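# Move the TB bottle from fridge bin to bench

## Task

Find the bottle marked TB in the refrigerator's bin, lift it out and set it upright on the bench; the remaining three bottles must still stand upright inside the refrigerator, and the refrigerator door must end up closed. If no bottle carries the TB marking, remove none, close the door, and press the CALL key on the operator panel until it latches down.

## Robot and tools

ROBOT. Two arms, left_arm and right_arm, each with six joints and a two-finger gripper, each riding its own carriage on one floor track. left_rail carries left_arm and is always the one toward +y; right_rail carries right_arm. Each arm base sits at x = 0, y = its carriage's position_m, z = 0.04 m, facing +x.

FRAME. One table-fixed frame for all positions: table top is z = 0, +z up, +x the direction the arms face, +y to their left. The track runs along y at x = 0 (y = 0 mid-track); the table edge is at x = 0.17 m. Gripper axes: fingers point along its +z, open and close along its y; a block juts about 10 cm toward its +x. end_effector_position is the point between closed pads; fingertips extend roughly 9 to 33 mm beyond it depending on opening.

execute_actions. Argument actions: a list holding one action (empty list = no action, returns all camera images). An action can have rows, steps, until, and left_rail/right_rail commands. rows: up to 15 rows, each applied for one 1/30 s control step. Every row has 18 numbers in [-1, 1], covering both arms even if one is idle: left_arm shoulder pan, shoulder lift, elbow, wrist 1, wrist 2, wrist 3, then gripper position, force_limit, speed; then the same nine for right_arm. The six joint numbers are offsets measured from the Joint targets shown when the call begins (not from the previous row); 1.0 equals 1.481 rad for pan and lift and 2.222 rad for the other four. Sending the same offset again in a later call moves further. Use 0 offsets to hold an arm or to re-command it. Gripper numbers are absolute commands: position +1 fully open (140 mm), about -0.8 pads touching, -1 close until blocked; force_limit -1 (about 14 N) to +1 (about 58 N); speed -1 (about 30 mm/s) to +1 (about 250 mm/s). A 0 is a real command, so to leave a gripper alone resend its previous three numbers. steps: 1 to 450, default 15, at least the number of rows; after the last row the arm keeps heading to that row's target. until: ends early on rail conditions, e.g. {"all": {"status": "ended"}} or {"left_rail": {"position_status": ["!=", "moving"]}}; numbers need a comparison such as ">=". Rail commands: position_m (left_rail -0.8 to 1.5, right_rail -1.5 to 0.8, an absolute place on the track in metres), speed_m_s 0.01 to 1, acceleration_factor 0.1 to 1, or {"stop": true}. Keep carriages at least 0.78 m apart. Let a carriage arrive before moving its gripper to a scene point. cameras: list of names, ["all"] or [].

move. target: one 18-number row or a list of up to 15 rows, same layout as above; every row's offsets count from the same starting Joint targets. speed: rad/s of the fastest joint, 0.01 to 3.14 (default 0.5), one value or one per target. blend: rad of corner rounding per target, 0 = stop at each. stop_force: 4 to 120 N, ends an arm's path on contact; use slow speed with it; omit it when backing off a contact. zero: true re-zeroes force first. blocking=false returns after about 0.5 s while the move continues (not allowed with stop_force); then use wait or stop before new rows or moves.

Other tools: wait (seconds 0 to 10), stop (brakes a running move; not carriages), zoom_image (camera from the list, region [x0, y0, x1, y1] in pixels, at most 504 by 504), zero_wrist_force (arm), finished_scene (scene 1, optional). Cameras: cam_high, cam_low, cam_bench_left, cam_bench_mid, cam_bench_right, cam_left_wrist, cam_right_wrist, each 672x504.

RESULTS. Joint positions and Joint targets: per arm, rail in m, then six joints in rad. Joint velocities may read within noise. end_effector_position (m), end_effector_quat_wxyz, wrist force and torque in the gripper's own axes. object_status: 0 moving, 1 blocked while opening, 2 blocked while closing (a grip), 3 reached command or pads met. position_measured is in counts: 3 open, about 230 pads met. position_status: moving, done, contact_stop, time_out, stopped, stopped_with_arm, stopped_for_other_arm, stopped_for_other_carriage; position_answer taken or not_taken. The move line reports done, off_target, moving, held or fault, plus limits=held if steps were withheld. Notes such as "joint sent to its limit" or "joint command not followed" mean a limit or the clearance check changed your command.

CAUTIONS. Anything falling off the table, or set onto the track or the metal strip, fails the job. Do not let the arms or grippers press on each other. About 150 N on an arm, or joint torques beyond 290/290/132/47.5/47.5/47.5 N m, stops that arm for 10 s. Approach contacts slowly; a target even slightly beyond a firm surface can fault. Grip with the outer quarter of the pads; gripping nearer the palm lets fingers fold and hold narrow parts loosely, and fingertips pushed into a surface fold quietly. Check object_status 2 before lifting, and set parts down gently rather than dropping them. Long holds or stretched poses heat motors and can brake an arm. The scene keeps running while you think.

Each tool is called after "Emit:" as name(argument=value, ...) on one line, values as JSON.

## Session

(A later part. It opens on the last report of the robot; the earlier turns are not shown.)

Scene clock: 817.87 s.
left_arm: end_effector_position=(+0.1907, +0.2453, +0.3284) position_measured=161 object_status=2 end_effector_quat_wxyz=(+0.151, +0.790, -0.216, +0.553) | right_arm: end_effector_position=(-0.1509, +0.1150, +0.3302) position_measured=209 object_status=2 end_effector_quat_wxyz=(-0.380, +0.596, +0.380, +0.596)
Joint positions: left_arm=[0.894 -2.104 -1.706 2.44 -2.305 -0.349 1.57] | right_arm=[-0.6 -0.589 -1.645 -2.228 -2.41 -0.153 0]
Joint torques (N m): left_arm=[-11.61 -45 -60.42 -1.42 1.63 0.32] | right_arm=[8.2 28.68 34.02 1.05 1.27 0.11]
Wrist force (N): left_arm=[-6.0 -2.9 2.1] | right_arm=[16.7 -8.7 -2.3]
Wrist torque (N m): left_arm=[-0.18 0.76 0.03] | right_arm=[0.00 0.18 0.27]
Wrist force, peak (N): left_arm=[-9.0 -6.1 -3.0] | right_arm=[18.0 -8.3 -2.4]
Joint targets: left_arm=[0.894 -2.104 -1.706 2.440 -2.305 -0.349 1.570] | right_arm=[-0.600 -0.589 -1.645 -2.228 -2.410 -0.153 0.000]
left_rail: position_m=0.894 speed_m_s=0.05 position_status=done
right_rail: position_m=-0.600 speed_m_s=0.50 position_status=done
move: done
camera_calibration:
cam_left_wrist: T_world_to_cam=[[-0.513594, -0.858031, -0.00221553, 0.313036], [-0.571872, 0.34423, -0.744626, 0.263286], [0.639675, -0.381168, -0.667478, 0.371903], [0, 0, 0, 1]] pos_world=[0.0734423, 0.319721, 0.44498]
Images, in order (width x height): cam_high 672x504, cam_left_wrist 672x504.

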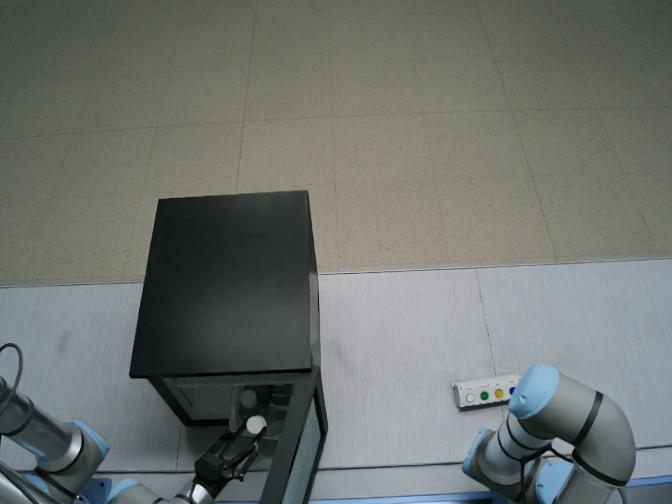

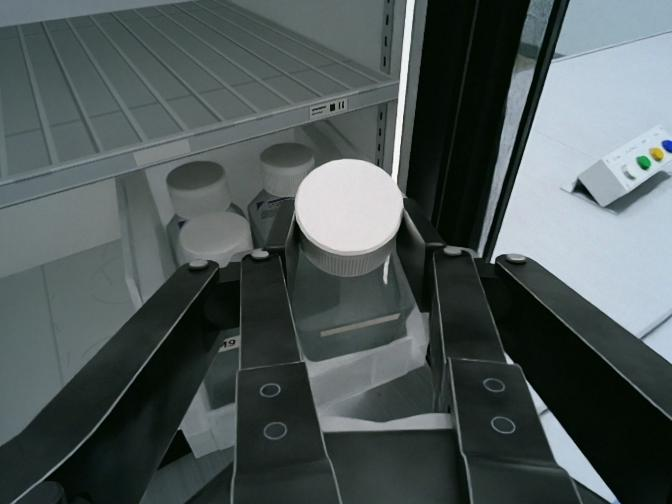

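Emit:
execute_actions(actions=[{"left_rail":{"position_m":1.09,"speed_m_s":0.25},"steps":90,"until":{"left_rail":{"position_status":["!=","moving"]}}}])

Emit:
move(target=[[0.1036,0.1390,-0.0078,-0.0847,0,0,-1,0,-1,0,0,0,0,0,0,-1,-0.2,-1],[0.2421,0.2377,-0.0642,-0.0942,0,0,-1,0,-1,0,0,0,0,0,0,-1,-0.2,-1]], speed=0.12, blend=[0.03,0], stop_force=15, cameras=["cam_left_wrist","cam_high"])

Scene clock: 839.93 s.
left_arm: end_effector_position=(+0.1907, +0.4413, +0.3284) position_measured=161 object_status=2 end_effector_quat_wxyz=(+0.151, +0.790, -0.216, +0.553) | right_arm: end_effector_position=(-0.1509, +0.1150, +0.3302) position_measured=209 object_status=2 end_effector_quat_wxyz=(-0.380, +0.596, +0.380, +0.596)
Joint positions: left_arm=[1.09 -2.104 -1.706 2.44 -2.305 -0.349 1.57] | right_arm=[-0.6 -0.589 -1.645 -2.228 -2.41 -0.153 0]
Joint torques (N m): left_arm=[5.72 -33.3 -31.46 -1.61 5.94 0.09] | right_arm=[2.37 30.33 30.45 0.98 2.03 0.49]
Wrist force (N): left_arm=[-7.3 11.6 2.2] | right_arm=[16.5 -6.7 -1.9]
Wrist torque (N m): left_arm=[-2.54 0.41 -0.97] | right_arm=[0.07 0.19 0.26]
Wrist force, peak (N): left_arm=[-7.6 12.0 2.0] | right_arm=[17.1 -8.7 -2.5]
Joint targets: left_arm=[1.090 -2.104 -1.706 2.440 -2.305 -0.349 1.570] | right_arm=[-0.600 -0.589 -1.645 -2.228 -2.410 -0.153 0.000]
Tool commands: left_gripper/position=-1.0 left_gripper/force_limit=+0.0 left_gripper/speed=-1.0 right_gripper/position=-1.0 right_gripper/force_limit=-0.2 right_gripper/speed=-1.0
left_rail: position_m=1.090 speed_m_s=0.25 position_status=done
right_rail: position_m=-0.600 speed_m_s=0.50 position_status=done

Scene clock: 842.40 s.
left_arm: end_effector_position=(+0.2435, +0.4346, +0.2829) position_measured=161 object_status=2 end_effector_quat_wxyz=(+0.122, +0.800, -0.174, +0.560) | right_arm: end_effector_position=(-0.1509, +0.1150, +0.3302) position_measured=209 object_status=2 end_effector_quat_wxyz=(-0.380, +0.596, +0.380, +0.596)
Joint positions: left_arm=[1.09 -2 -1.566 2.428 -2.433 -0.349 1.57] | right_arm=[-0.6 -0.589 -1.645 -2.228 -2.41 -0.153 0]
Joint torques (N m): left_arm=[-9.76 -53.27 -23.34 -0.89 6.51 0.59] | right_arm=[4.46 29.27 23.4 1.43 2.19 0.47]
Wrist force (N): left_arm=[-8.3 5.5 8.4] | right_arm=[17.2 -7.2 -2.1]
Wrist torque (N m): left_arm=[-1.88 0.35 0.05] | right_arm=[0.08 0.28 0.27]
Wrist force, peak (N): left_arm=[0.8 12.2 -14.8] | right_arm=[17.7 -7.8 -2.4]
Joint targets: left_arm=[1.090 -2.000 -1.566 2.428 -2.433 -0.349 1.570] | right_arm=[-0.600 -0.589 -1.645 -2.228 -2.410 -0.153 0.000]
left_rail: position_m=1.090 speed_m_s=0.25 position_status=done
right_rail: position_m=-0.600 speed_m_s=0.50 position_status=done
move: contact (left_arm); path passed 0 of 2 targets; left_arm: the shoulder pan is farthest, 0.255 rad from its target
camera_calibration:
cam_left_wrist: T_world_to_cam=[[-0.421533, -0.90681, -0.00236353, 0.501243], [-0.604521, 0.282954, -0.744642, 0.228975], [0.675917, -0.312463, -0.66746, 0.341279], [0, 0, 0, 1]] pos_world=[0.119034, 0.49638, 0.39948]
Images, in order (width x height): cam_high 672x504, cam_left_wrist 672x504.

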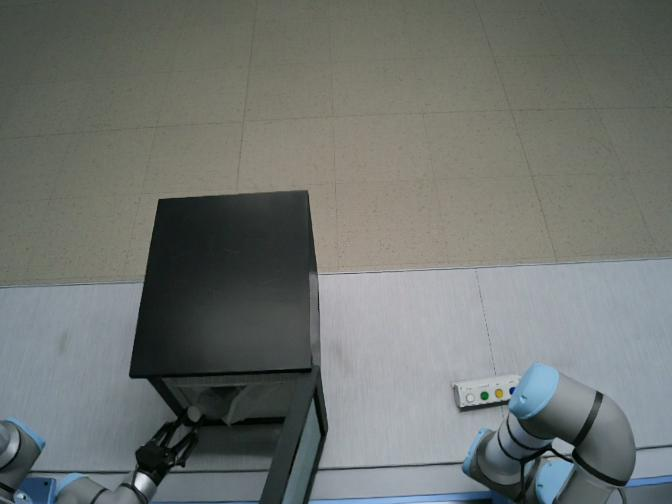

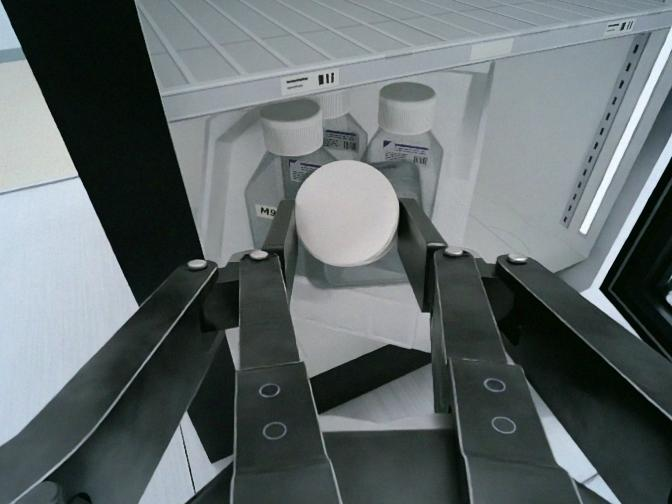

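Emit:
zoom_image(camera="cam_left_wrist", region=[180, 50, 520, 390])

Emit:
zoom_image(camera="cam_high", region=[120, 350, 340, 504])

Emit:
execute_actions(actions=[], cameras=["cam_right_wrist"])

Scaled by 1.482 from the camera's 672x504 image, which has a finer 960x720 frame.

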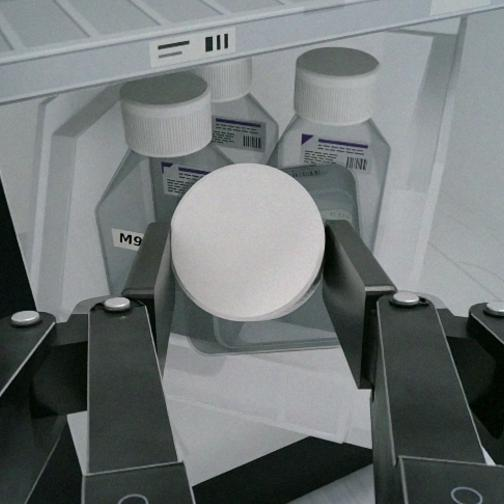

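Scaled by 2.291 from the camera's 672x504 image, which has a finer 960x720 frame.

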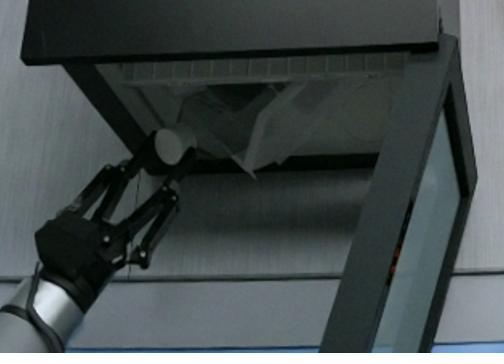

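Scene clock: 847.90 s.
left_arm: end_effector_position=(+0.2435, +0.4346, +0.2829) position_measured=161 object_status=2 end_effector_quat_wxyz=(+0.122, +0.800, -0.174, +0.560) | right_arm: end_effector_position=(-0.1509, +0.1150, +0.3302) position_measured=209 object_status=2 end_effector_quat_wxyz=(-0.380, +0.596, +0.380, +0.596)
Joint positions: left_arm=[1.09 -2 -1.566 2.428 -2.433 -0.349 1.57] | right_arm=[-0.6 -0.589 -1.645 -2.228 -2.41 -0.153 0]
Joint velocities: within noise
Joint torques (N m): left_arm=[-9.24 -54.33 -27.71 -0.74 5.71 0.15] | right_arm=[-1.82 29.24 13.41 0.8 3.23 0.06]
Wrist force (N): left_arm=[-8.9 5.4 8.2] | right_arm=[17.5 -7.8 -2.3]
Wrist torque (N m): left_arm=[-1.83 0.49 0.06] | right_arm=[-0.04 0.19 0.27]
Wrist force, peak (N): left_arm=[-9.7 5.4 9.1] | right_arm=[17.8 -7.8 -2.5]
Joint targets: left_arm=[1.090 -2.000 -1.566 2.428 -2.433 -0.349 1.570] | right_arm=[-0.600 -0.589 -1.645 -2.228 -2.410 -0.153 0.000]
Tool commands: left_gripper/position=-1.0 left_gripper/force_limit=+0.0 left_gripper/speed=-1.0 right_gripper/position=-1.0 right_gripper/force_limit=-0.2 right_gripper/speed=-1.0
left_rail: position_m=1.090 speed_m_s=0.25 position_status=done
right_rail: position_m=-0.600 speed_m_s=0.50 position_status=done
camera_calibration:
cam_right_wrist: T_world_to_cam=[[0.88523, -0.465066, 0.00906172, 0.187484], [-0.170416, -0.342382, -0.923977, 0.30395], [0.432812, 0.816387, -0.382342, 0.277086], [0, 0, 0, 1]] pos_world=[-0.234094, -0.0349501, 0.385085]
Images, in order (width x height): cam_right_wrist 672x504.

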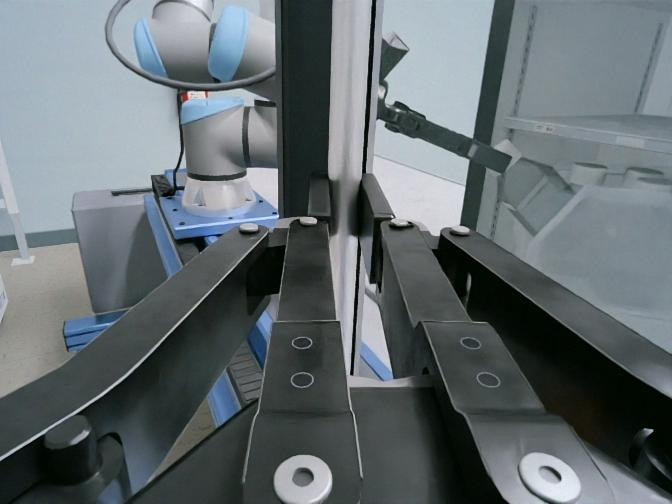

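Emit:
move(target=[-0.0809,-0.1366,0.0155,0.0756,0,0,-1,0,-1,0,0,0,0,0,0,-1,-0.2,-1], speed=0.06, stop_force=15, cameras=["cam_left_wrist","cam_high","cam_right_wrist"])

Scene clock: 871.80 s.
left_arm: end_effector_position=(+0.1925, +0.4579, +0.3392) position_measured=161 object_status=2 end_effector_quat_wxyz=(+0.155, +0.788, -0.222, +0.552) | right_arm: end_effector_position=(-0.1509, +0.1150, +0.3302) position_measured=209 object_status=2 end_effector_quat_wxyz=(-0.380, +0.596, +0.380, +0.596)
Joint positions: left_arm=[1.09 -2.12 -1.769 2.463 -2.265 -0.349 1.57] | right_arm=[-0.6 -0.589 -1.645 -2.228 -2.41 -0.153 0]
Joint torques (N m): left_arm=[-10.18 -41.61 -32.01 -1.02 3.23 0.54] | right_arm=[-9 30.8 13.49 1.23 2.86 0.39]
Wrist force (N): left_arm=[-7.2 -1.2 -0.5] | right_arm=[17.3 -6.4 -1.4]
Wrist torque (N m): left_arm=[-0.11 0.65 0.00] | right_arm=[-0.13 0.11 0.27]
Wrist force, peak (N): left_arm=[-9.4 5.5 9.4] | right_arm=[18.1 -7.3 -2.4]
Joint targets: left_arm=[1.090 -2.120 -1.769 2.463 -2.265 -0.349 1.570] | right_arm=[-0.600 -0.589 -1.645 -2.228 -2.410 -0.153 0.000]
left_rail: position_m=1.090 speed_m_s=0.25 position_status=done
right_rail: position_m=-0.600 speed_m_s=0.50 position_status=done
move: done
camera_calibration:
cam_left_wrist: T_world_to_cam=[[-0.526932, -0.849904, -0.00246331, 0.49528], [-0.566318, 0.353269, -0.744638, 0.193991], [0.633741, -0.390978, -0.667464, 0.464604], [0, 0, 0, 1]] pos_world=[0.0764008, 0.53406, 0.455779]
cam_right_wrist: T_world_to_cam=[[0.88523, -0.465066, 0.00906172, 0.187484], [-0.170416, -0.342382, -0.923977, 0.30395], [0.432812, 0.816387, -0.382342, 0.277086], [0, 0, 0, 1]] pos_world=[-0.234094, -0.0349501, 0.385085]
Images, in order (width x height): cam_high 672x504, cam_left_wrist 672x504, cam_right_wrist 672x504.

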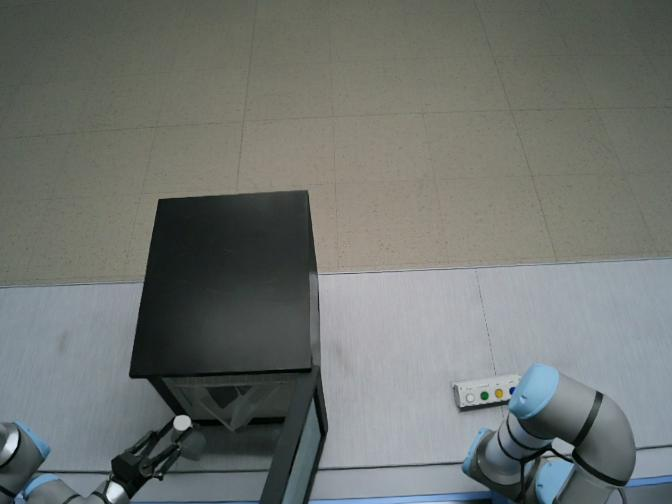

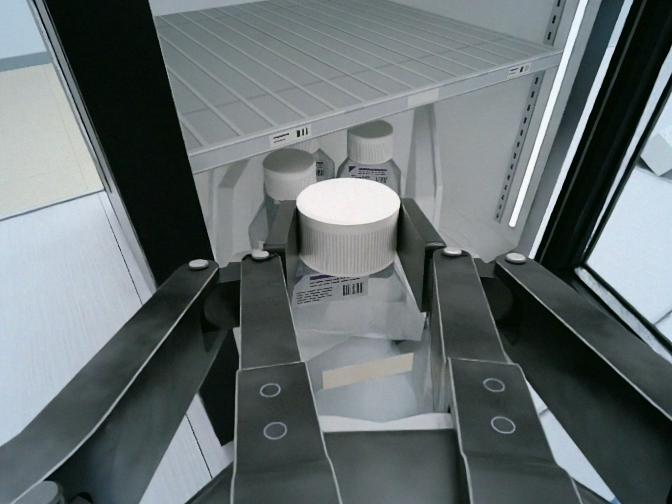

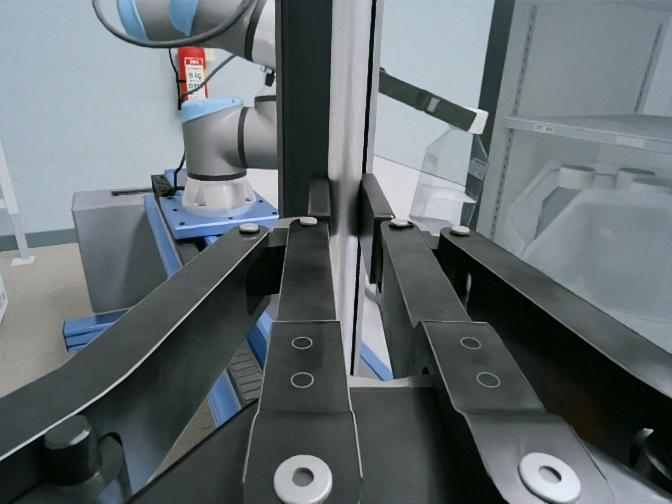

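Emit:
execute_actions(actions=[{"left_rail":{"position_m":1.45,"speed_m_s":0.25,"acceleration_factor":0.15},"steps":120,"until":{"left_rail":{"position_status":["!=","moving"]}}}])

Emit:
move(target=[0.2529,0.3697,-0.0623,-0.1840,0,0,-1,0,-1,0,0,0,0,0,0,-1,-0.2,-1], speed=0.25, cameras=["cam_left_wrist","cam_bench_left"])

Emit:
zoom_image(camera="cam_bench_left", region=[170, 200, 370, 340])

Scene clock: 910.83 s.
left_arm: end_effector_position=(+0.1925, +0.8179, +0.3392) position_measured=161 object_status=2 end_effector_quat_wxyz=(+0.155, +0.788, -0.222, +0.552) | right_arm: end_effector_position=(-0.1509, +0.1150, +0.3302) position_measured=209 object_status=2 end_effector_quat_wxyz=(-0.380, +0.596, +0.380, +0.596)
Joint positions: left_arm=[1.45 -2.12 -1.769 2.463 -2.265 -0.349 1.57] | right_arm=[-0.6 -0.589 -1.645 -2.228 -2.41 -0.153 0]
Joint torques (N m): left_arm=[-1.83 -36.62 -37.19 -1.67 2.39 0.44] | right_arm=[-10.24 30.77 13.47 1.17 2.7 0.38]
Wrist force (N): left_arm=[-7.3 -1.7 -0.3] | right_arm=[17.1 -6.0 -2.0]
Wrist torque (N m): left_arm=[-0.24 0.63 0.00] | right_arm=[-0.03 0.16 0.26]
Wrist force, peak (N): left_arm=[-7.9 -1.6 -0.7] | right_arm=[17.5 -5.8 -2.0]
Joint targets: left_arm=[1.450 -2.120 -1.769 2.463 -2.265 -0.349 1.570] | right_arm=[-0.600 -0.589 -1.645 -2.228 -2.410 -0.153 0.000]
Tool commands: left_gripper/position=-1.0 left_gripper/force_limit=+0.0 left_gripper/speed=-1.0 right_gripper/position=-1.0 right_gripper/force_limit=-0.2 right_gripper/speed=-1.0
left_rail: position_m=1.450 speed_m_s=0.25 position_status=done
right_rail: position_m=-0.600 speed_m_s=0.50 position_status=done

Scene clock: 913.57 s.
left_arm: end_effector_position=(+0.3846, +0.7858, +0.1696) position_measured=161 object_status=2 end_effector_quat_wxyz=(+0.050, +0.816, -0.071, +0.571) | right_arm: end_effector_position=(-0.1509, +0.1150, +0.3302) position_measured=209 object_status=2 end_effector_quat_wxyz=(-0.380, +0.596, +0.380, +0.596)
Joint positions: left_arm=[1.45 -1.746 -1.221 2.324 -2.673 -0.349 1.57] | right_arm=[-0.6 -0.589 -1.645 -2.228 -2.41 -0.153 0]
Joint torques (N m): left_arm=[17.73 -13.18 -28.96 -3.89 -12.01 0.42] | right_arm=[-7.86 31.14 12.07 0.64 3.11 0.31]
Wrist force (N): left_arm=[32.1 -6.3 -18.3] | right_arm=[17.0 -5.9 -1.9]
Wrist torque (N m): left_arm=[-0.27 1.72 -0.35] | right_arm=[-0.01 0.18 0.26]
Wrist force, peak (N): left_arm=[33.1 -5.8 -18.1] | right_arm=[17.4 -5.7 -2.1]
Joint targets: left_arm=[1.450 -1.745 -1.221 2.324 -2.674 -0.349 1.570] | right_arm=[-0.600 -0.589 -1.645 -2.228 -2.410 -0.153 0.000]
left_rail: position_m=1.450 speed_m_s=0.25 position_status=done
right_rail: position_m=-0.600 speed_m_s=0.50 position_status=done
move: done
camera_calibration:
cam_left_wrist: T_world_to_cam=[[-0.1795, -0.983754, -0.00269175, 0.846286], [-0.656169, 0.121765, -0.744725, 0.277076], [0.732954, -0.131912, -0.667366, 0.11621], [0, 0, 0, 1]] pos_world=[0.24854, 0.814129, 0.286178]
Images, in order (width x height): cam_bench_left 672x504, cam_left_wrist 672x504.

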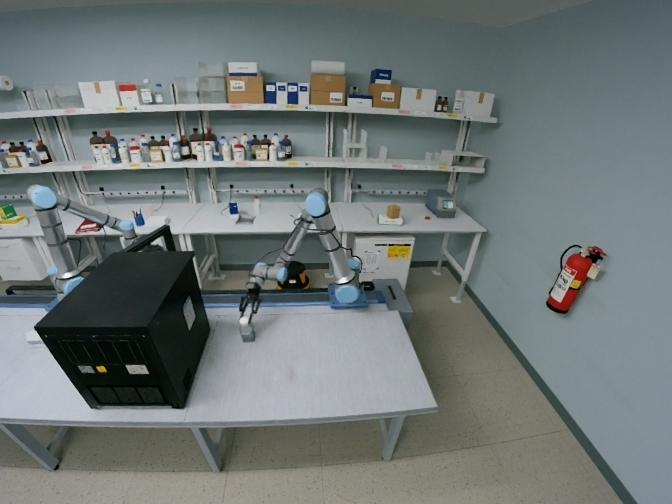

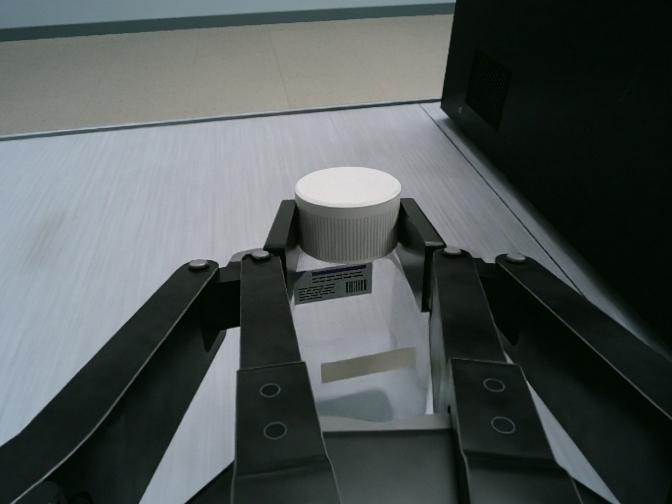

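Scaled by 2.520 from the camera's 672x504 image, which has a finer 960x720 frame.

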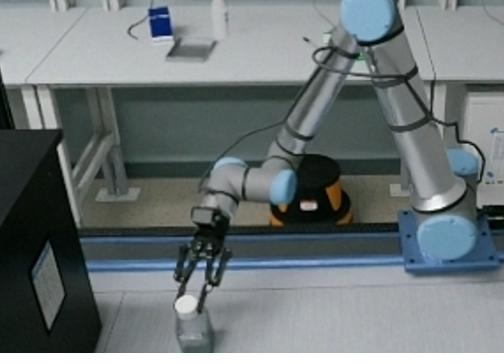

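Emit:
move(target=[0,-0.0030,-0.0003,0.0022,0,0,-1,0,-1,0,0,0,0,0,0,-1,-0.2,-1], speed=0.05)

Emit:
move(target=[0,0,0,0,0,0,0,0,-1,0,0,0,0,0,0,-1,-0.2,-1], cameras=["cam_left_wrist"])

Scene clock: 920.80 s.
left_arm: end_effector_position=(+0.3847, +0.7858, +0.1715) position_measured=161 object_status=2 end_effector_quat_wxyz=(+0.050, +0.816, -0.071, +0.571) | right_arm: end_effector_position=(-0.1509, +0.1150, +0.3302) position_measured=209 object_status=2 end_effector_quat_wxyz=(-0.380, +0.596, +0.380, +0.596)
Joint positions: left_arm=[1.45 -1.745 -1.225 2.324 -2.669 -0.349 1.57] | right_arm=[-0.6 -0.589 -1.645 -2.228 -2.41 -0.153 0]
Joint torques (N m): left_arm=[17.29 -74.74 -44.77 -1.44 6.09 0.47] | right_arm=[-6.39 30.28 12.29 0.55 2.58 0.47]
Wrist force (N): left_arm=[-6.8 -2.2 0.2] | right_arm=[17.0 -6.2 -1.8]
Wrist torque (N m): left_arm=[-0.28 0.52 -0.09] | right_arm=[-0.07 0.15 0.27]
Wrist force, peak (N): left_arm=[33.9 -6.1 -19.2] | right_arm=[17.3 -6.3 -2.0]
Joint targets: left_arm=[1.450 -1.745 -1.225 2.324 -2.669 -0.349 1.570] | right_arm=[-0.600 -0.589 -1.645 -2.228 -2.410 -0.153 0.000]
left_rail: position_m=1.450 speed_m_s=0.25 position_status=done
right_rail: position_m=-0.600 speed_m_s=0.50 position_status=done
move: done

Scene clock: 921.77 s.
left_arm: end_effector_position=(+0.3847, +0.7858, +0.1718) position_measured=129 object_status=0 end_effector_quat_wxyz=(+0.050, +0.816, -0.071, +0.571) | right_arm: end_effector_position=(-0.1509, +0.1150, +0.3302) position_measured=209 object_status=2 end_effector_quat_wxyz=(-0.380, +0.596, +0.380, +0.596)
Joint positions: left_arm=[1.45 -1.745 -1.225 2.324 -2.669 -0.349 1.57] | right_arm=[-0.6 -0.589 -1.645 -2.228 -2.41 -0.153 0]
Joint torques (N m): left_arm=[13.71 -72.72 -36.21 -2.58 0.65 0.11] | right_arm=[-5.15 29.08 13.6 0.38 2.21 0.77]
Wrist force (N): left_arm=[-3.3 -3.3 -2.0] | right_arm=[16.9 -6.2 -1.5]
Wrist torque (N m): left_arm=[-0.55 0.60 -0.09] | right_arm=[-0.08 0.20 0.27]
Wrist force, peak (N): left_arm=[-7.2 -2.9 -0.4] | right_arm=[17.4 -6.0 -2.1]
Joint targets: left_arm=[1.450 -1.745 -1.225 2.324 -2.669 -0.349 1.570] | right_arm=[-0.600 -0.589 -1.645 -2.228 -2.410 -0.153 0.000]
left_rail: position_m=1.450 speed_m_s=0.25 position_status=done
right_rail: position_m=-0.600 speed_m_s=0.50 position_status=done
move: done
camera_calibration:
cam_left_wrist: T_world_to_cam=[[-0.179301, -0.983791, -0.00260903, 0.846266], [-0.65627, 0.121583, -0.744666, 0.278862], [0.732913, -0.131807, -0.667432, 0.117482], [0, 0, 0, 1]] pos_world=[0.248641, 0.814128, 0.288279]
Images, in order (width x height): cam_left_wrist 672x504.

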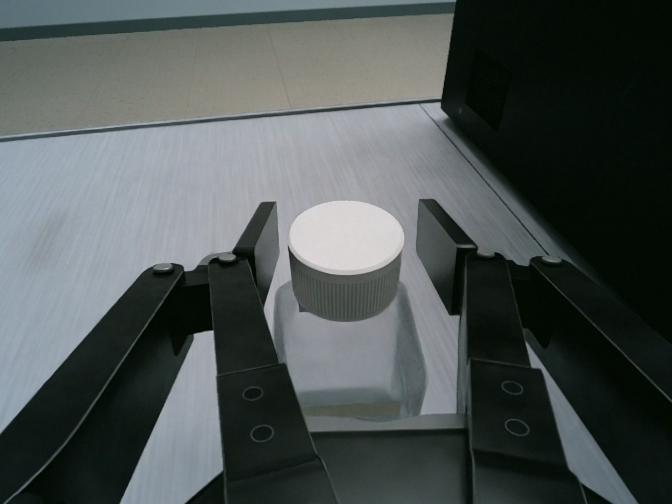

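Emit:
move(target=[[-0.1525,-0.1465,0.0697,0.0276,0,0,0,0,-1,0,0,0,0,0,0,-1,-0.2,-1],[-0.2106,-0.3092,0.0625,0.1436,0,0,0,0,-1,0,0,0,0,0,0,-1,-0.2,-1]], speed=0.2, blend=[0.03,0])

Emit:
execute_actions(actions=[{"left_rail":{"position_m":1.08,"speed_m_s":0.5,"acceleration_factor":0.4},"steps":120,"until":{"left_rail":{"position_status":["!=","moving"]}}}], cameras=["cam_left_wrist","cam_high","cam_bench_left"])

Emit:
zoom_image(camera="cam_high", region=[0, 350, 340, 504])

Scene clock: 934.20 s.
left_arm: end_effector_position=(+0.2229, +0.8145, +0.3113) position_measured=129 object_status=3 end_effector_quat_wxyz=(+0.138, +0.795, -0.197, +0.557) | right_arm: end_effector_position=(-0.1509, +0.1150, +0.3302) position_measured=209 object_status=2 end_effector_quat_wxyz=(-0.380, +0.596, +0.380, +0.596)
Joint positions: left_arm=[1.45 -2.057 -1.683 2.463 -2.35 -0.349 1.57] | right_arm=[-0.6 -0.589 -1.645 -2.228 -2.41 -0.153 0]
Joint torques (N m): left_arm=[-10.21 -45.41 -57.11 -0.73 1.64 0.62] | right_arm=[-7.38 26.24 12.99 0.18 2.35 0.77]
Wrist force (N): left_arm=[-3.4 -2.1 -1.7] | right_arm=[17.2 -6.1 -2.1]
Wrist torque (N m): left_arm=[-0.33 0.64 0.01] | right_arm=[-0.05 0.13 0.26]
Wrist force, peak (N): left_arm=[-3.9 -3.0 -2.4] | right_arm=[17.4 -6.3 -2.0]
Joint targets: left_arm=[1.450 -2.057 -1.683 2.463 -2.350 -0.349 1.570] | right_arm=[-0.600 -0.589 -1.645 -2.228 -2.410 -0.153 0.000]
left_rail: position_m=1.450 speed_m_s=0.25 position_status=done
right_rail: position_m=-0.600 speed_m_s=0.50 position_status=done
move: done

Scene clock: 935.90 s.
left_arm: end_effector_position=(+0.2229, +0.4444, +0.3114) position_measured=129 object_status=3 end_effector_quat_wxyz=(+0.138, +0.795, -0.197, +0.557) | right_arm: end_effector_position=(-0.1509, +0.1150, +0.3302) position_measured=209 object_status=2 end_effector_quat_wxyz=(-0.380, +0.596, +0.380, +0.596)
Joint positions: left_arm=[1.08 -2.057 -1.683 2.463 -2.35 -0.349 1.57] | right_arm=[-0.6 -0.589 -1.645 -2.228 -2.41 -0.153 0]
Joint torques (N m): left_arm=[1.07 -33.7 -36.85 -1.8 2.33 0.52] | right_arm=[-3.45 27.78 12.81 0.61 2.8 0.41]
Wrist force (N): left_arm=[-3.4 -2.1 -1.3] | right_arm=[16.6 -5.9 -1.9]
Wrist torque (N m): left_arm=[-0.33 0.62 0.01] | right_arm=[-0.02 0.26 0.27]
Wrist force, peak (N): left_arm=[-4.0 -4.3 -2.6] | right_arm=[17.3 -6.3 -2.1]
Joint targets: left_arm=[1.080 -2.057 -1.683 2.463 -2.350 -0.349 1.570] | right_arm=[-0.600 -0.589 -1.645 -2.228 -2.410 -0.153 0.000]
Tool commands: left_gripper/position=+0.0 left_gripper/force_limit=+0.0 left_gripper/speed=-1.0 right_gripper/position=-1.0 right_gripper/force_limit=-0.2 right_gripper/speed=-1.0
left_rail: position_m=1.080 speed_m_s=0.50 position_status=done
right_rail: position_m=-0.600 speed_m_s=0.50 position_status=done
camera_calibration:
cam_left_wrist: T_world_to_cam=[[-0.47265, -0.881247, -0.00248504, 0.501618], [-0.587308, 0.317098, -0.74466, 0.215967], [0.657017, -0.350504, -0.66744, 0.398404], [0, 0, 0, 1]] pos_world=[0.102171, 0.513208, 0.427979]
Images, in order (width x height): cam_high 672x504, cam_bench_left 672x504, cam_left_wrist 672x504.

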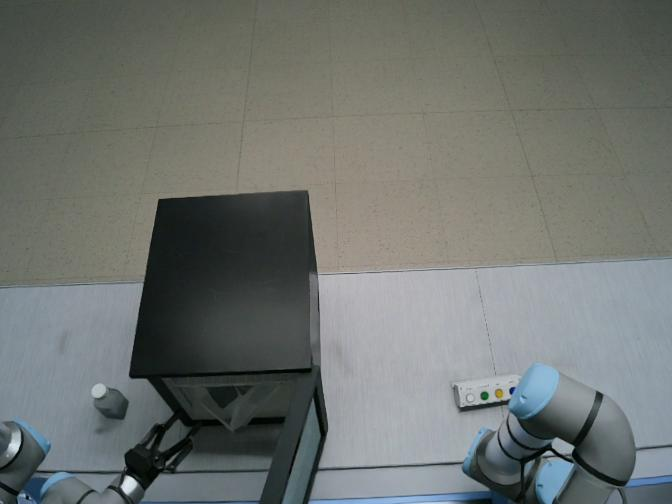

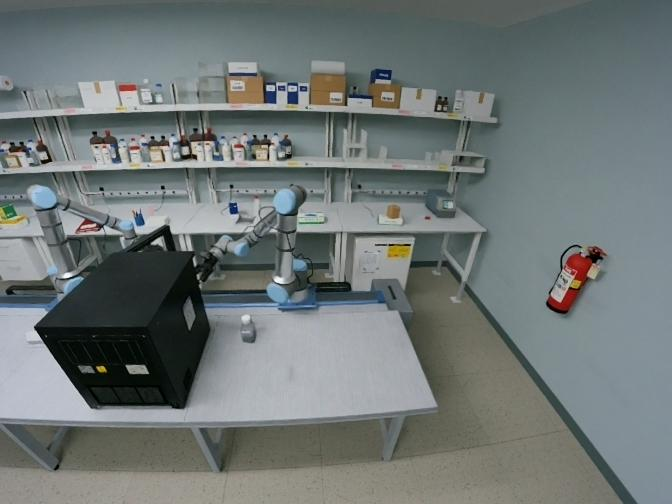

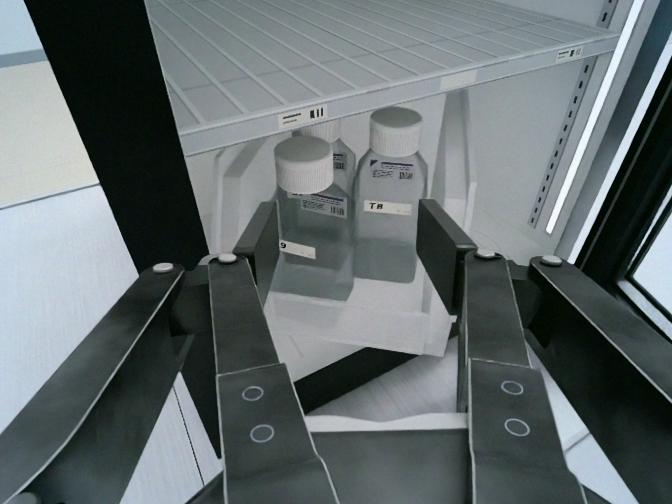

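Scaled by 1.482 from the camera's 672x504 image, which has a finer 960x720 frame.

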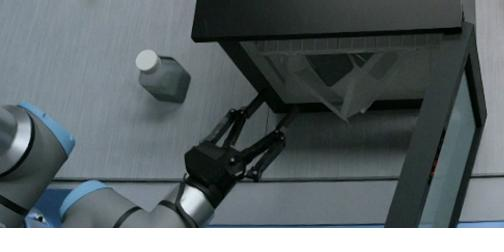

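Emit:
execute_actions(actions=[{"left_rail":{"position_m":1.25},"steps":90,"until":{"left_rail":{"position_status":["!=","moving"]}}}])

Emit:
move(target=[[0.1008,0.3558,-0.2555,0.0180,0,0,-0.8,0,-1,0,0,0,0,0,0,-1,-0.2,-1],[0.1008,0.4740,-0.2356,-0.0807,0,0,-0.8,0,-1,0,0,0,0,0,0,-1,-0.2,-1]], speed=0.35, blend=[0.05,0], cameras=["cam_left_wrist","cam_high"])

Emit:
zoom_image(camera="cam_high", region=[80, 350, 340, 504])

Scene clock: 969.97 s.
left_arm: end_effector_position=(+0.2229, +0.6145, +0.3113) position_measured=129 object_status=3 end_effector_quat_wxyz=(+0.138, +0.795, -0.197, +0.557) | right_arm: end_effector_position=(-0.1509, +0.1150, +0.3302) position_measured=209 object_status=2 end_effector_quat_wxyz=(-0.380, +0.596, +0.380, +0.596)
Joint positions: left_arm=[1.25 -2.057 -1.683 2.463 -2.35 -0.349 1.57] | right_arm=[-0.6 -0.589 -1.645 -2.228 -2.41 -0.153 0]
Joint torques (N m): left_arm=[12.97 -17.63 -38.57 -7 3.7 0.31] | right_arm=[-4.96 29.08 14.23 0.19 2.37 0.71]
Wrist force (N): left_arm=[-3.5 -2.2 -1.7] | right_arm=[17.0 -6.0 -2.2]
Wrist torque (N m): left_arm=[-0.33 0.64 0.01] | right_arm=[-0.05 0.18 0.27]
Wrist force, peak (N): left_arm=[-4.0 -3.7 -2.3] | right_arm=[17.4 -6.1 -1.9]
Joint targets: left_arm=[1.250 -2.057 -1.683 2.463 -2.350 -0.349 1.570] | right_arm=[-0.600 -0.589 -1.645 -2.228 -2.410 -0.153 0.000]
Tool commands: left_gripper/position=+0.0 left_gripper/force_limit=+0.0 left_gripper/speed=-1.0 right_gripper/position=-1.0 right_gripper/force_limit=-0.2 right_gripper/speed=-1.0
left_rail: position_m=1.250 speed_m_s=0.50 position_status=done
right_rail: position_m=-0.600 speed_m_s=0.50 position_status=done

Scene clock: 972.80 s.
left_arm: end_effector_position=(+0.2052, +0.3416, +0.1462) position_measured=229 object_status=3 end_effector_quat_wxyz=(+0.096, +0.808, -0.137, +0.565) | right_arm: end_effector_position=(-0.1509, +0.1150, +0.3302) position_measured=209 object_status=2 end_effector_quat_wxyz=(-0.380, +0.596, +0.380, +0.596)
Joint positions: left_arm=[1.25 -1.908 -0.981 1.939 -2.529 -0.349 1.57] | right_arm=[-0.6 -0.589 -1.645 -2.228 -2.41 -0.153 0]
Joint torques (N m): left_arm=[17.71 -57.63 -20.05 -8.32 3.26 0.59] | right_arm=[-3.82 26.91 13.04 0.18 2.14 0.88]
Wrist force (N): left_arm=[-3.1 -2.8 -2.2] | right_arm=[17.0 -5.8 -1.8]
Wrist torque (N m): left_arm=[-0.38 0.57 -0.16] | right_arm=[0.01 0.18 0.26]
Wrist force, peak (N): left_arm=[-5.8 -2.7 -1.1] | right_arm=[17.3 -6.0 -2.2]
Joint targets: left_arm=[1.250 -1.908 -0.981 1.939 -2.529 -0.349 1.570] | right_arm=[-0.600 -0.589 -1.645 -2.228 -2.410 -0.153 0.000]
left_rail: position_m=1.250 speed_m_s=0.50 position_status=done
right_rail: position_m=-0.600 speed_m_s=0.50 position_status=done
move: done
camera_calibration:
cam_left_wrist: T_world_to_cam=[[-0.336342, -0.941738, -0.00183217, 0.394785], [-0.628122, 0.225783, -0.744637, 0.154659], [0.701667, -0.249302, -0.667467, 0.219926], [0, 0, 0, 1]] pos_world=[0.0756121, 0.391692, 0.262681]
Images, in order (width x height): cam_high 672x504, cam_left_wrist 672x504.

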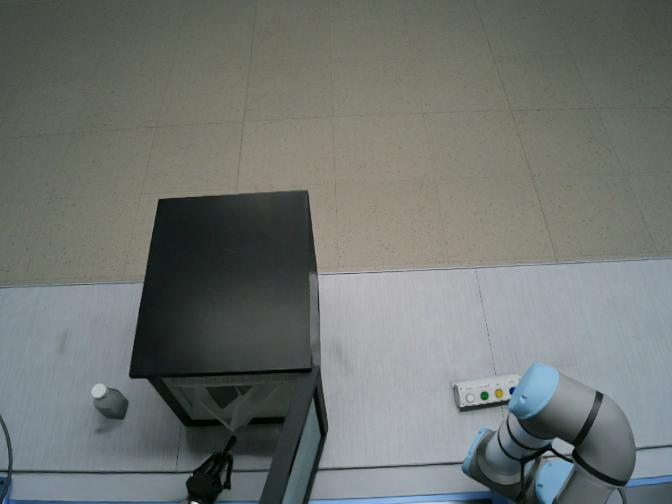

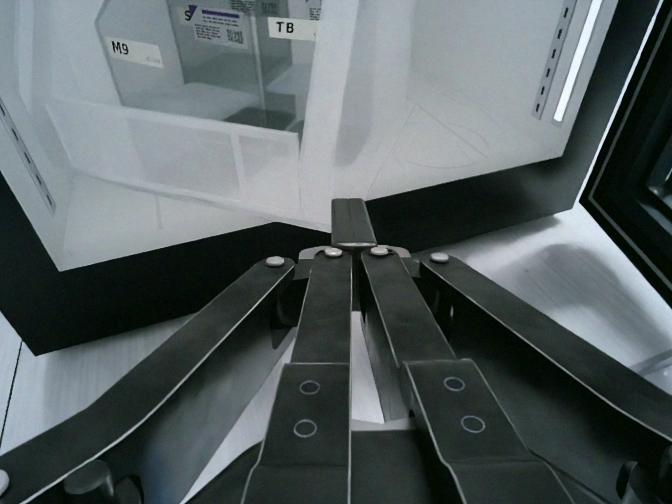

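Scaled by 1.938 from the camera's 672x504 image, which has a finer 960x720 frame.

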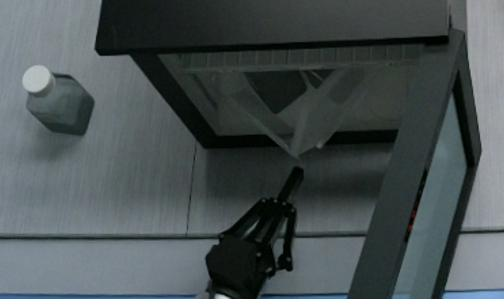

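Emit:
execute_actions(actions=[{"left_rail":{"position_m":1.297,"speed_m_s":0.2},"steps":60,"until":{"left_rail":{"position_status":["!=","moving"]}}}])

Emit:
move(target=[0.0779,0.0252,-0.0341,0.0173,0,0,-0.8,0,-1,0,0,0,0,0,0,-1,-0.2,-1], speed=0.06, stop_force=20, cameras=["cam_left_wrist","cam_high"])

Emit:
zoom_image(camera="cam_high", region=[80, 350, 340, 504])

Scene clock: 979.27 s.
left_arm: end_effector_position=(+0.2052, +0.3887, +0.1460) position_measured=229 object_status=3 end_effector_quat_wxyz=(+0.096, +0.808, -0.137, +0.565) | right_arm: end_effector_position=(-0.1509, +0.1150, +0.3302) position_measured=209 object_status=2 end_effector_quat_wxyz=(-0.380, +0.596, +0.380, +0.596)
Joint positions: left_arm=[1.297 -1.908 -0.981 1.939 -2.529 -0.349 1.57] | right_arm=[-0.6 -0.589 -1.645 -2.228 -2.41 -0.153 0]
Joint torques (N m): left_arm=[13.83 -69.49 -28.52 -7.37 2.07 0.35] | right_arm=[-5.72 27.63 14.1 -0.11 2.56 0.49]
Wrist force (N): left_arm=[-4.1 -2.9 -2.0] | right_arm=[16.6 -6.1 -2.2]
Wrist torque (N m): left_arm=[-0.38 0.78 -0.16] | right_arm=[-0.05 0.26 0.26]
Wrist force, peak (N): left_arm=[-3.6 -4.3 -2.5] | right_arm=[17.3 -6.3 -2.0]
Joint targets: left_arm=[1.297 -1.908 -0.981 1.939 -2.529 -0.349 1.570] | right_arm=[-0.600 -0.589 -1.645 -2.228 -2.410 -0.153 0.000]
Tool commands: left_gripper/position=-0.8 left_gripper/force_limit=+0.0 left_gripper/speed=-1.0 right_gripper/position=-1.0 right_gripper/force_limit=-0.2 right_gripper/speed=-1.0
left_rail: position_m=1.297 speed_m_s=0.20 position_status=done
right_rail: position_m=-0.600 speed_m_s=0.50 position_status=done

Scene clock: 981.90 s.
left_arm: end_effector_position=(+0.2705, +0.3834, +0.1460) position_measured=229 object_status=3 end_effector_quat_wxyz=(+0.074, +0.812, -0.105, +0.569) | right_arm: end_effector_position=(-0.1509, +0.1150, +0.3302) position_measured=209 object_status=2 end_effector_quat_wxyz=(-0.380, +0.596, +0.380, +0.596)
Joint positions: left_arm=[1.297 -1.828 -0.955 1.887 -2.502 -0.349 1.57] | right_arm=[-0.6 -0.589 -1.645 -2.228 -2.41 -0.153 0]
Joint torques (N m): left_arm=[-10.24 -100.09 -20.94 -8.66 4.38 0.5] | right_arm=[-2.54 31.08 14.19 -0.06 2.19 0.31]
Wrist force (N): left_arm=[-3.9 -2.7 -1.4] | right_arm=[16.5 -7.0 -2.3]
Wrist torque (N m): left_arm=[-0.35 0.72 -0.16] | right_arm=[-0.04 0.21 0.27]
Wrist force, peak (N): left_arm=[-11.7 -2.9 -29.7] | right_arm=[18.7 -4.9 -1.7]
Joint targets: left_arm=[1.297 -1.828 -0.955 1.887 -2.502 -0.349 1.570] | right_arm=[-0.600 -0.589 -1.645 -2.228 -2.410 -0.153 0.000]
left_rail: position_m=1.297 speed_m_s=0.20 position_status=done
right_rail: position_m=-0.600 speed_m_s=0.50 position_status=done
move: contact (left_arm); left_arm: the shoulder pan is farthest, 0.036 rad from its target
camera_calibration:
cam_left_wrist: T_world_to_cam=[[-0.260112, -0.965577, -0.00184473, 0.444704], [-0.644103, 0.174934, -0.744667, 0.209933], [0.719356, -0.192509, -0.667433, 0.157815], [0, 0, 0, 1]] pos_world=[0.137366, 0.423052, 0.262481]
Images, in order (width x height): cam_high 672x504, cam_left_wrist 672x504.

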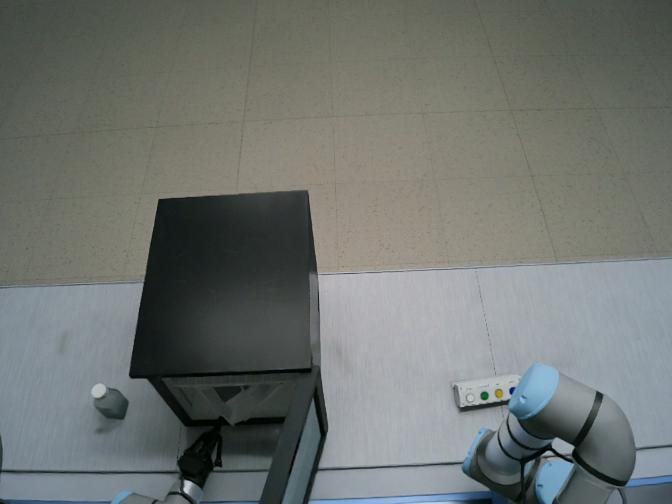

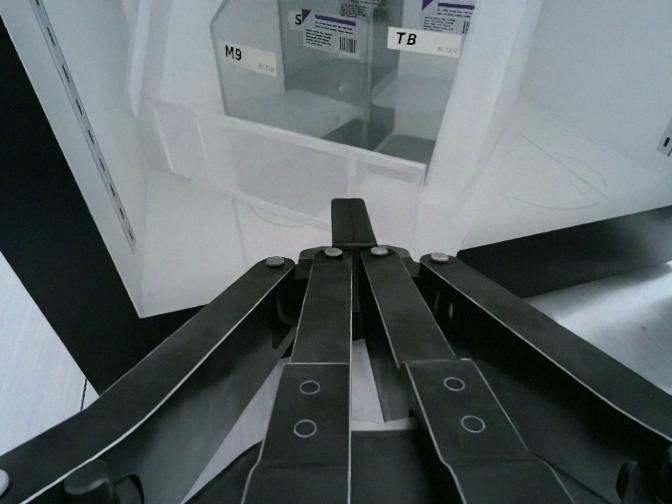

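Scaled by 1.938 from the camera's 672x504 image, which has a finer 960x720 frame.

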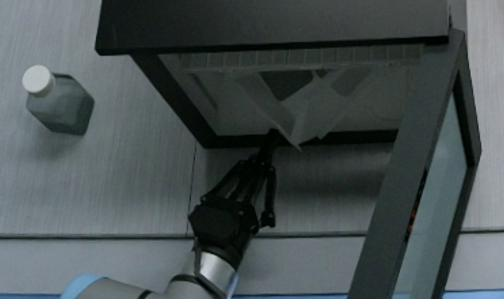

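Emit:
move(target=[0.0240,0.0076,-0.0105,0.0051,0,0,-0.8,0,-1,0,0,0,0,0,0,-1,-0.2,-1], speed=0.05, stop_force=45, cameras=["cam_left_wrist"])

Scene clock: 988.80 s.
left_arm: end_effector_position=(+0.3004, +0.3826, +0.1462) position_measured=229 object_status=3 end_effector_quat_wxyz=(+0.064, +0.814, -0.090, +0.570) | right_arm: end_effector_position=(-0.1509, +0.1150, +0.3302) position_measured=209 object_status=2 end_effector_quat_wxyz=(-0.380, +0.596, +0.380, +0.596)
Joint positions: left_arm=[1.297 -1.793 -0.944 1.863 -2.491 -0.349 1.57] | right_arm=[-0.6 -0.589 -1.645 -2.228 -2.41 -0.153 0]
Joint torques (N m): left_arm=[20.54 -63.95 -53.09 -0.99 4.24 0.48] | right_arm=[-4.79 28.75 16.17 0.11 1.82 0.97]
Wrist force (N): left_arm=[-5.7 -4.7 -5.6] | right_arm=[16.4 -6.1 -2.2]
Wrist torque (N m): left_arm=[-0.44 0.60 -0.15] | right_arm=[0.04 0.26 0.27]
Wrist force, peak (N): left_arm=[-8.6 -4.8 -18.9] | right_arm=[17.0 -7.3 -2.2]
Joint targets: left_arm=[1.297 -1.793 -0.944 1.863 -2.491 -0.349 1.570] | right_arm=[-0.600 -0.589 -1.645 -2.228 -2.410 -0.153 0.000]
left_rail: position_m=1.297 speed_m_s=0.20 position_status=done
right_rail: position_m=-0.600 speed_m_s=0.50 position_status=done
move: done
camera_calibration:
cam_left_wrist: T_world_to_cam=[[-0.22567, -0.974203, -0.00113294, 0.444555], [-0.650031, 0.151443, -0.744664, 0.240273], [0.725626, -0.167312, -0.667438, 0.124892], [0, 0, 0, 1]] pos_world=[0.165882, 0.417595, 0.262784]
Images, in order (width x height): cam_left_wrist 672x504.

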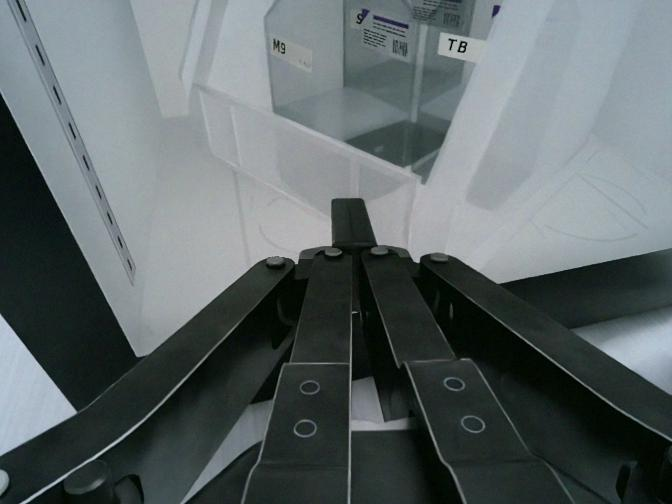

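Emit:
move(target=[-0.0240,-0.0076,0.0105,-0.0051,0,0,-0.8,0,-1,0,0,0,0,0,0,-1,-0.2,-1], speed=0.15)

Emit:
execute_actions(actions=[{"left_rail":{"position_m":1.267,"speed_m_s":0.1},"steps":60,"until":{"left_rail":{"position_status":["!=","moving"]}}}])

Emit:
move(target=[0.0400,0.0140,-0.0190,0.0095,0,0,-0.8,0,-1,0,0,0,0,0,0,-1,-0.2,-1], speed=0.05, stop_force=45, cameras=["cam_left_wrist"])

Scene clock: 997.13 s.
left_arm: end_effector_position=(+0.2707, +0.3834, +0.1460) position_measured=229 object_status=3 end_effector_quat_wxyz=(+0.074, +0.812, -0.105, +0.569) | right_arm: end_effector_position=(-0.1509, +0.1150, +0.3302) position_measured=209 object_status=2 end_effector_quat_wxyz=(-0.380, +0.596, +0.380, +0.596)
Joint positions: left_arm=[1.297 -1.828 -0.955 1.887 -2.502 -0.349 1.57] | right_arm=[-0.6 -0.589 -1.645 -2.228 -2.41 -0.153 0]
Joint torques (N m): left_arm=[-6.91 -100.46 -21.55 -8.01 2.57 0.32] | right_arm=[-5.37 29.14 19.39 -0.1 2.08 0.65]
Wrist force (N): left_arm=[-3.7 -2.9 -1.7] | right_arm=[16.6 -7.4 -2.3]
Wrist torque (N m): left_arm=[-0.39 0.68 -0.17] | right_arm=[-0.07 0.18 0.26]
Wrist force, peak (N): left_arm=[-5.9 -4.8 -6.5] | right_arm=[17.0 -7.1 -2.2]
Joint targets: left_arm=[1.297 -1.828 -0.955 1.887 -2.502 -0.349 1.570] | right_arm=[-0.600 -0.589 -1.645 -2.228 -2.410 -0.153 0.000]
left_rail: position_m=1.297 speed_m_s=0.20 position_status=done
right_rail: position_m=-0.600 speed_m_s=0.50 position_status=done
move: done

Scene clock: 997.87 s.
left_arm: end_effector_position=(+0.2705, +0.3534, +0.1459) position_measured=229 object_status=3 end_effector_quat_wxyz=(+0.074, +0.812, -0.105, +0.569) | right_arm: end_effector_position=(-0.1509, +0.1150, +0.3302) position_measured=209 object_status=2 end_effector_quat_wxyz=(-0.380, +0.596, +0.380, +0.596)
Joint positions: left_arm=[1.267 -1.828 -0.955 1.887 -2.502 -0.349 1.57] | right_arm=[-0.6 -0.589 -1.645 -2.228 -2.41 -0.153 0]
Joint torques (N m): left_arm=[10.61 -96.57 -39.14 -7.93 5.58 0.26] | right_arm=[-6.23 26.17 21.45 -0.09 1.96 1.38]
Wrist force (N): left_arm=[-12.5 -25.5 -30.8] | right_arm=[16.1 -1.8 -1.0]
Wrist torque (N m): left_arm=[-0.03 0.71 -0.34] | right_arm=[-0.18 0.21 0.27]
Wrist force, peak (N): left_arm=[-12.3 -25.5 -31.0] | right_arm=[16.5 -7.5 -2.5]
Joint targets: left_arm=[1.267 -1.828 -0.955 1.887 -2.502 -0.349 1.570] | right_arm=[-0.600 -0.589 -1.645 -2.228 -2.410 -0.153 0.000]
Tool commands: left_gripper/position=-0.8 left_gripper/force_limit=+0.0 left_gripper/speed=-1.0 right_gripper/position=-1.0 right_gripper/force_limit=-0.2 right_gripper/speed=-1.0
left_rail: position_m=1.267 speed_m_s=0.10 position_status=done
right_rail: position_m=-0.600 speed_m_s=0.50 position_status=done

Scene clock: 999.63 s.
left_arm: end_effector_position=(+0.2861, +0.3525, +0.1457) position_measured=229 object_status=3 end_effector_quat_wxyz=(+0.068, +0.813, -0.097, +0.569) | right_arm: end_effector_position=(-0.1509, +0.1150, +0.3302) position_measured=209 object_status=2 end_effector_quat_wxyz=(-0.380, +0.596, +0.380, +0.596)
Joint positions: left_arm=[1.267 -1.809 -0.949 1.874 -2.495 -0.349 1.57] | right_arm=[-0.6 -0.589 -1.645 -2.228 -2.41 -0.153 0]
Joint torques (N m): left_arm=[8.32 -121.01 -52.93 -14.76 13.5 0.44] | right_arm=[-2.69 27.47 20.22 -0.62 -1.87 0.71]
Wrist force (N): left_arm=[-39.6 -37.1 -37.2] | right_arm=[21.4 -1.1 -0.6]
Wrist torque (N m): left_arm=[0.30 -0.19 -0.31] | right_arm=[-0.15 0.28 0.21]
Wrist force, peak (N): left_arm=[-58.8 -48.2 -82.0] | right_arm=[24.0 2.2 0.3]
Joint targets: left_arm=[1.267 -1.809 -0.949 1.874 -2.495 -0.349 1.570] | right_arm=[-0.600 -0.589 -1.645 -2.228 -2.410 -0.153 0.000]
left_rail: position_m=1.267 speed_m_s=0.10 position_status=done
right_rail: position_m=-0.600 speed_m_s=0.50 position_status=done
move: contact (left_arm); left_arm: the shoulder pan is farthest, 0.041 rad from its target
camera_calibration:
cam_left_wrist: T_world_to_cam=[[-0.241942, -0.970288, -0.0022409, 0.415463], [-0.647419, 0.163154, -0.744466, 0.230245], [0.722712, -0.178666, -0.667657, 0.134709], [0, 0, 0, 1]] pos_world=[0.152227, 0.389622, 0.26228]
Images, in order (width x height): cam_left_wrist 672x504.

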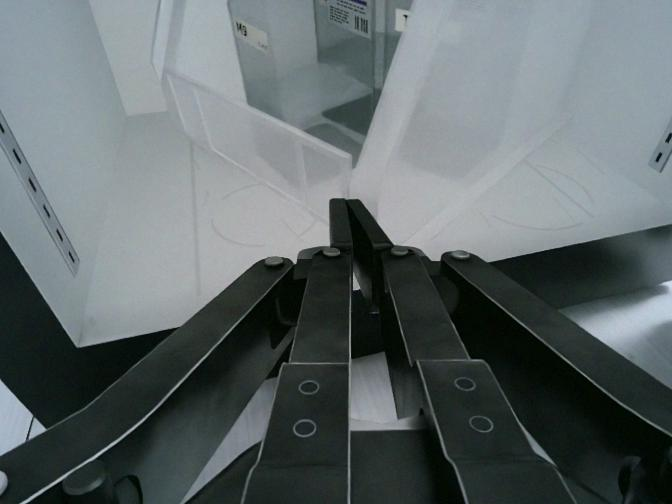

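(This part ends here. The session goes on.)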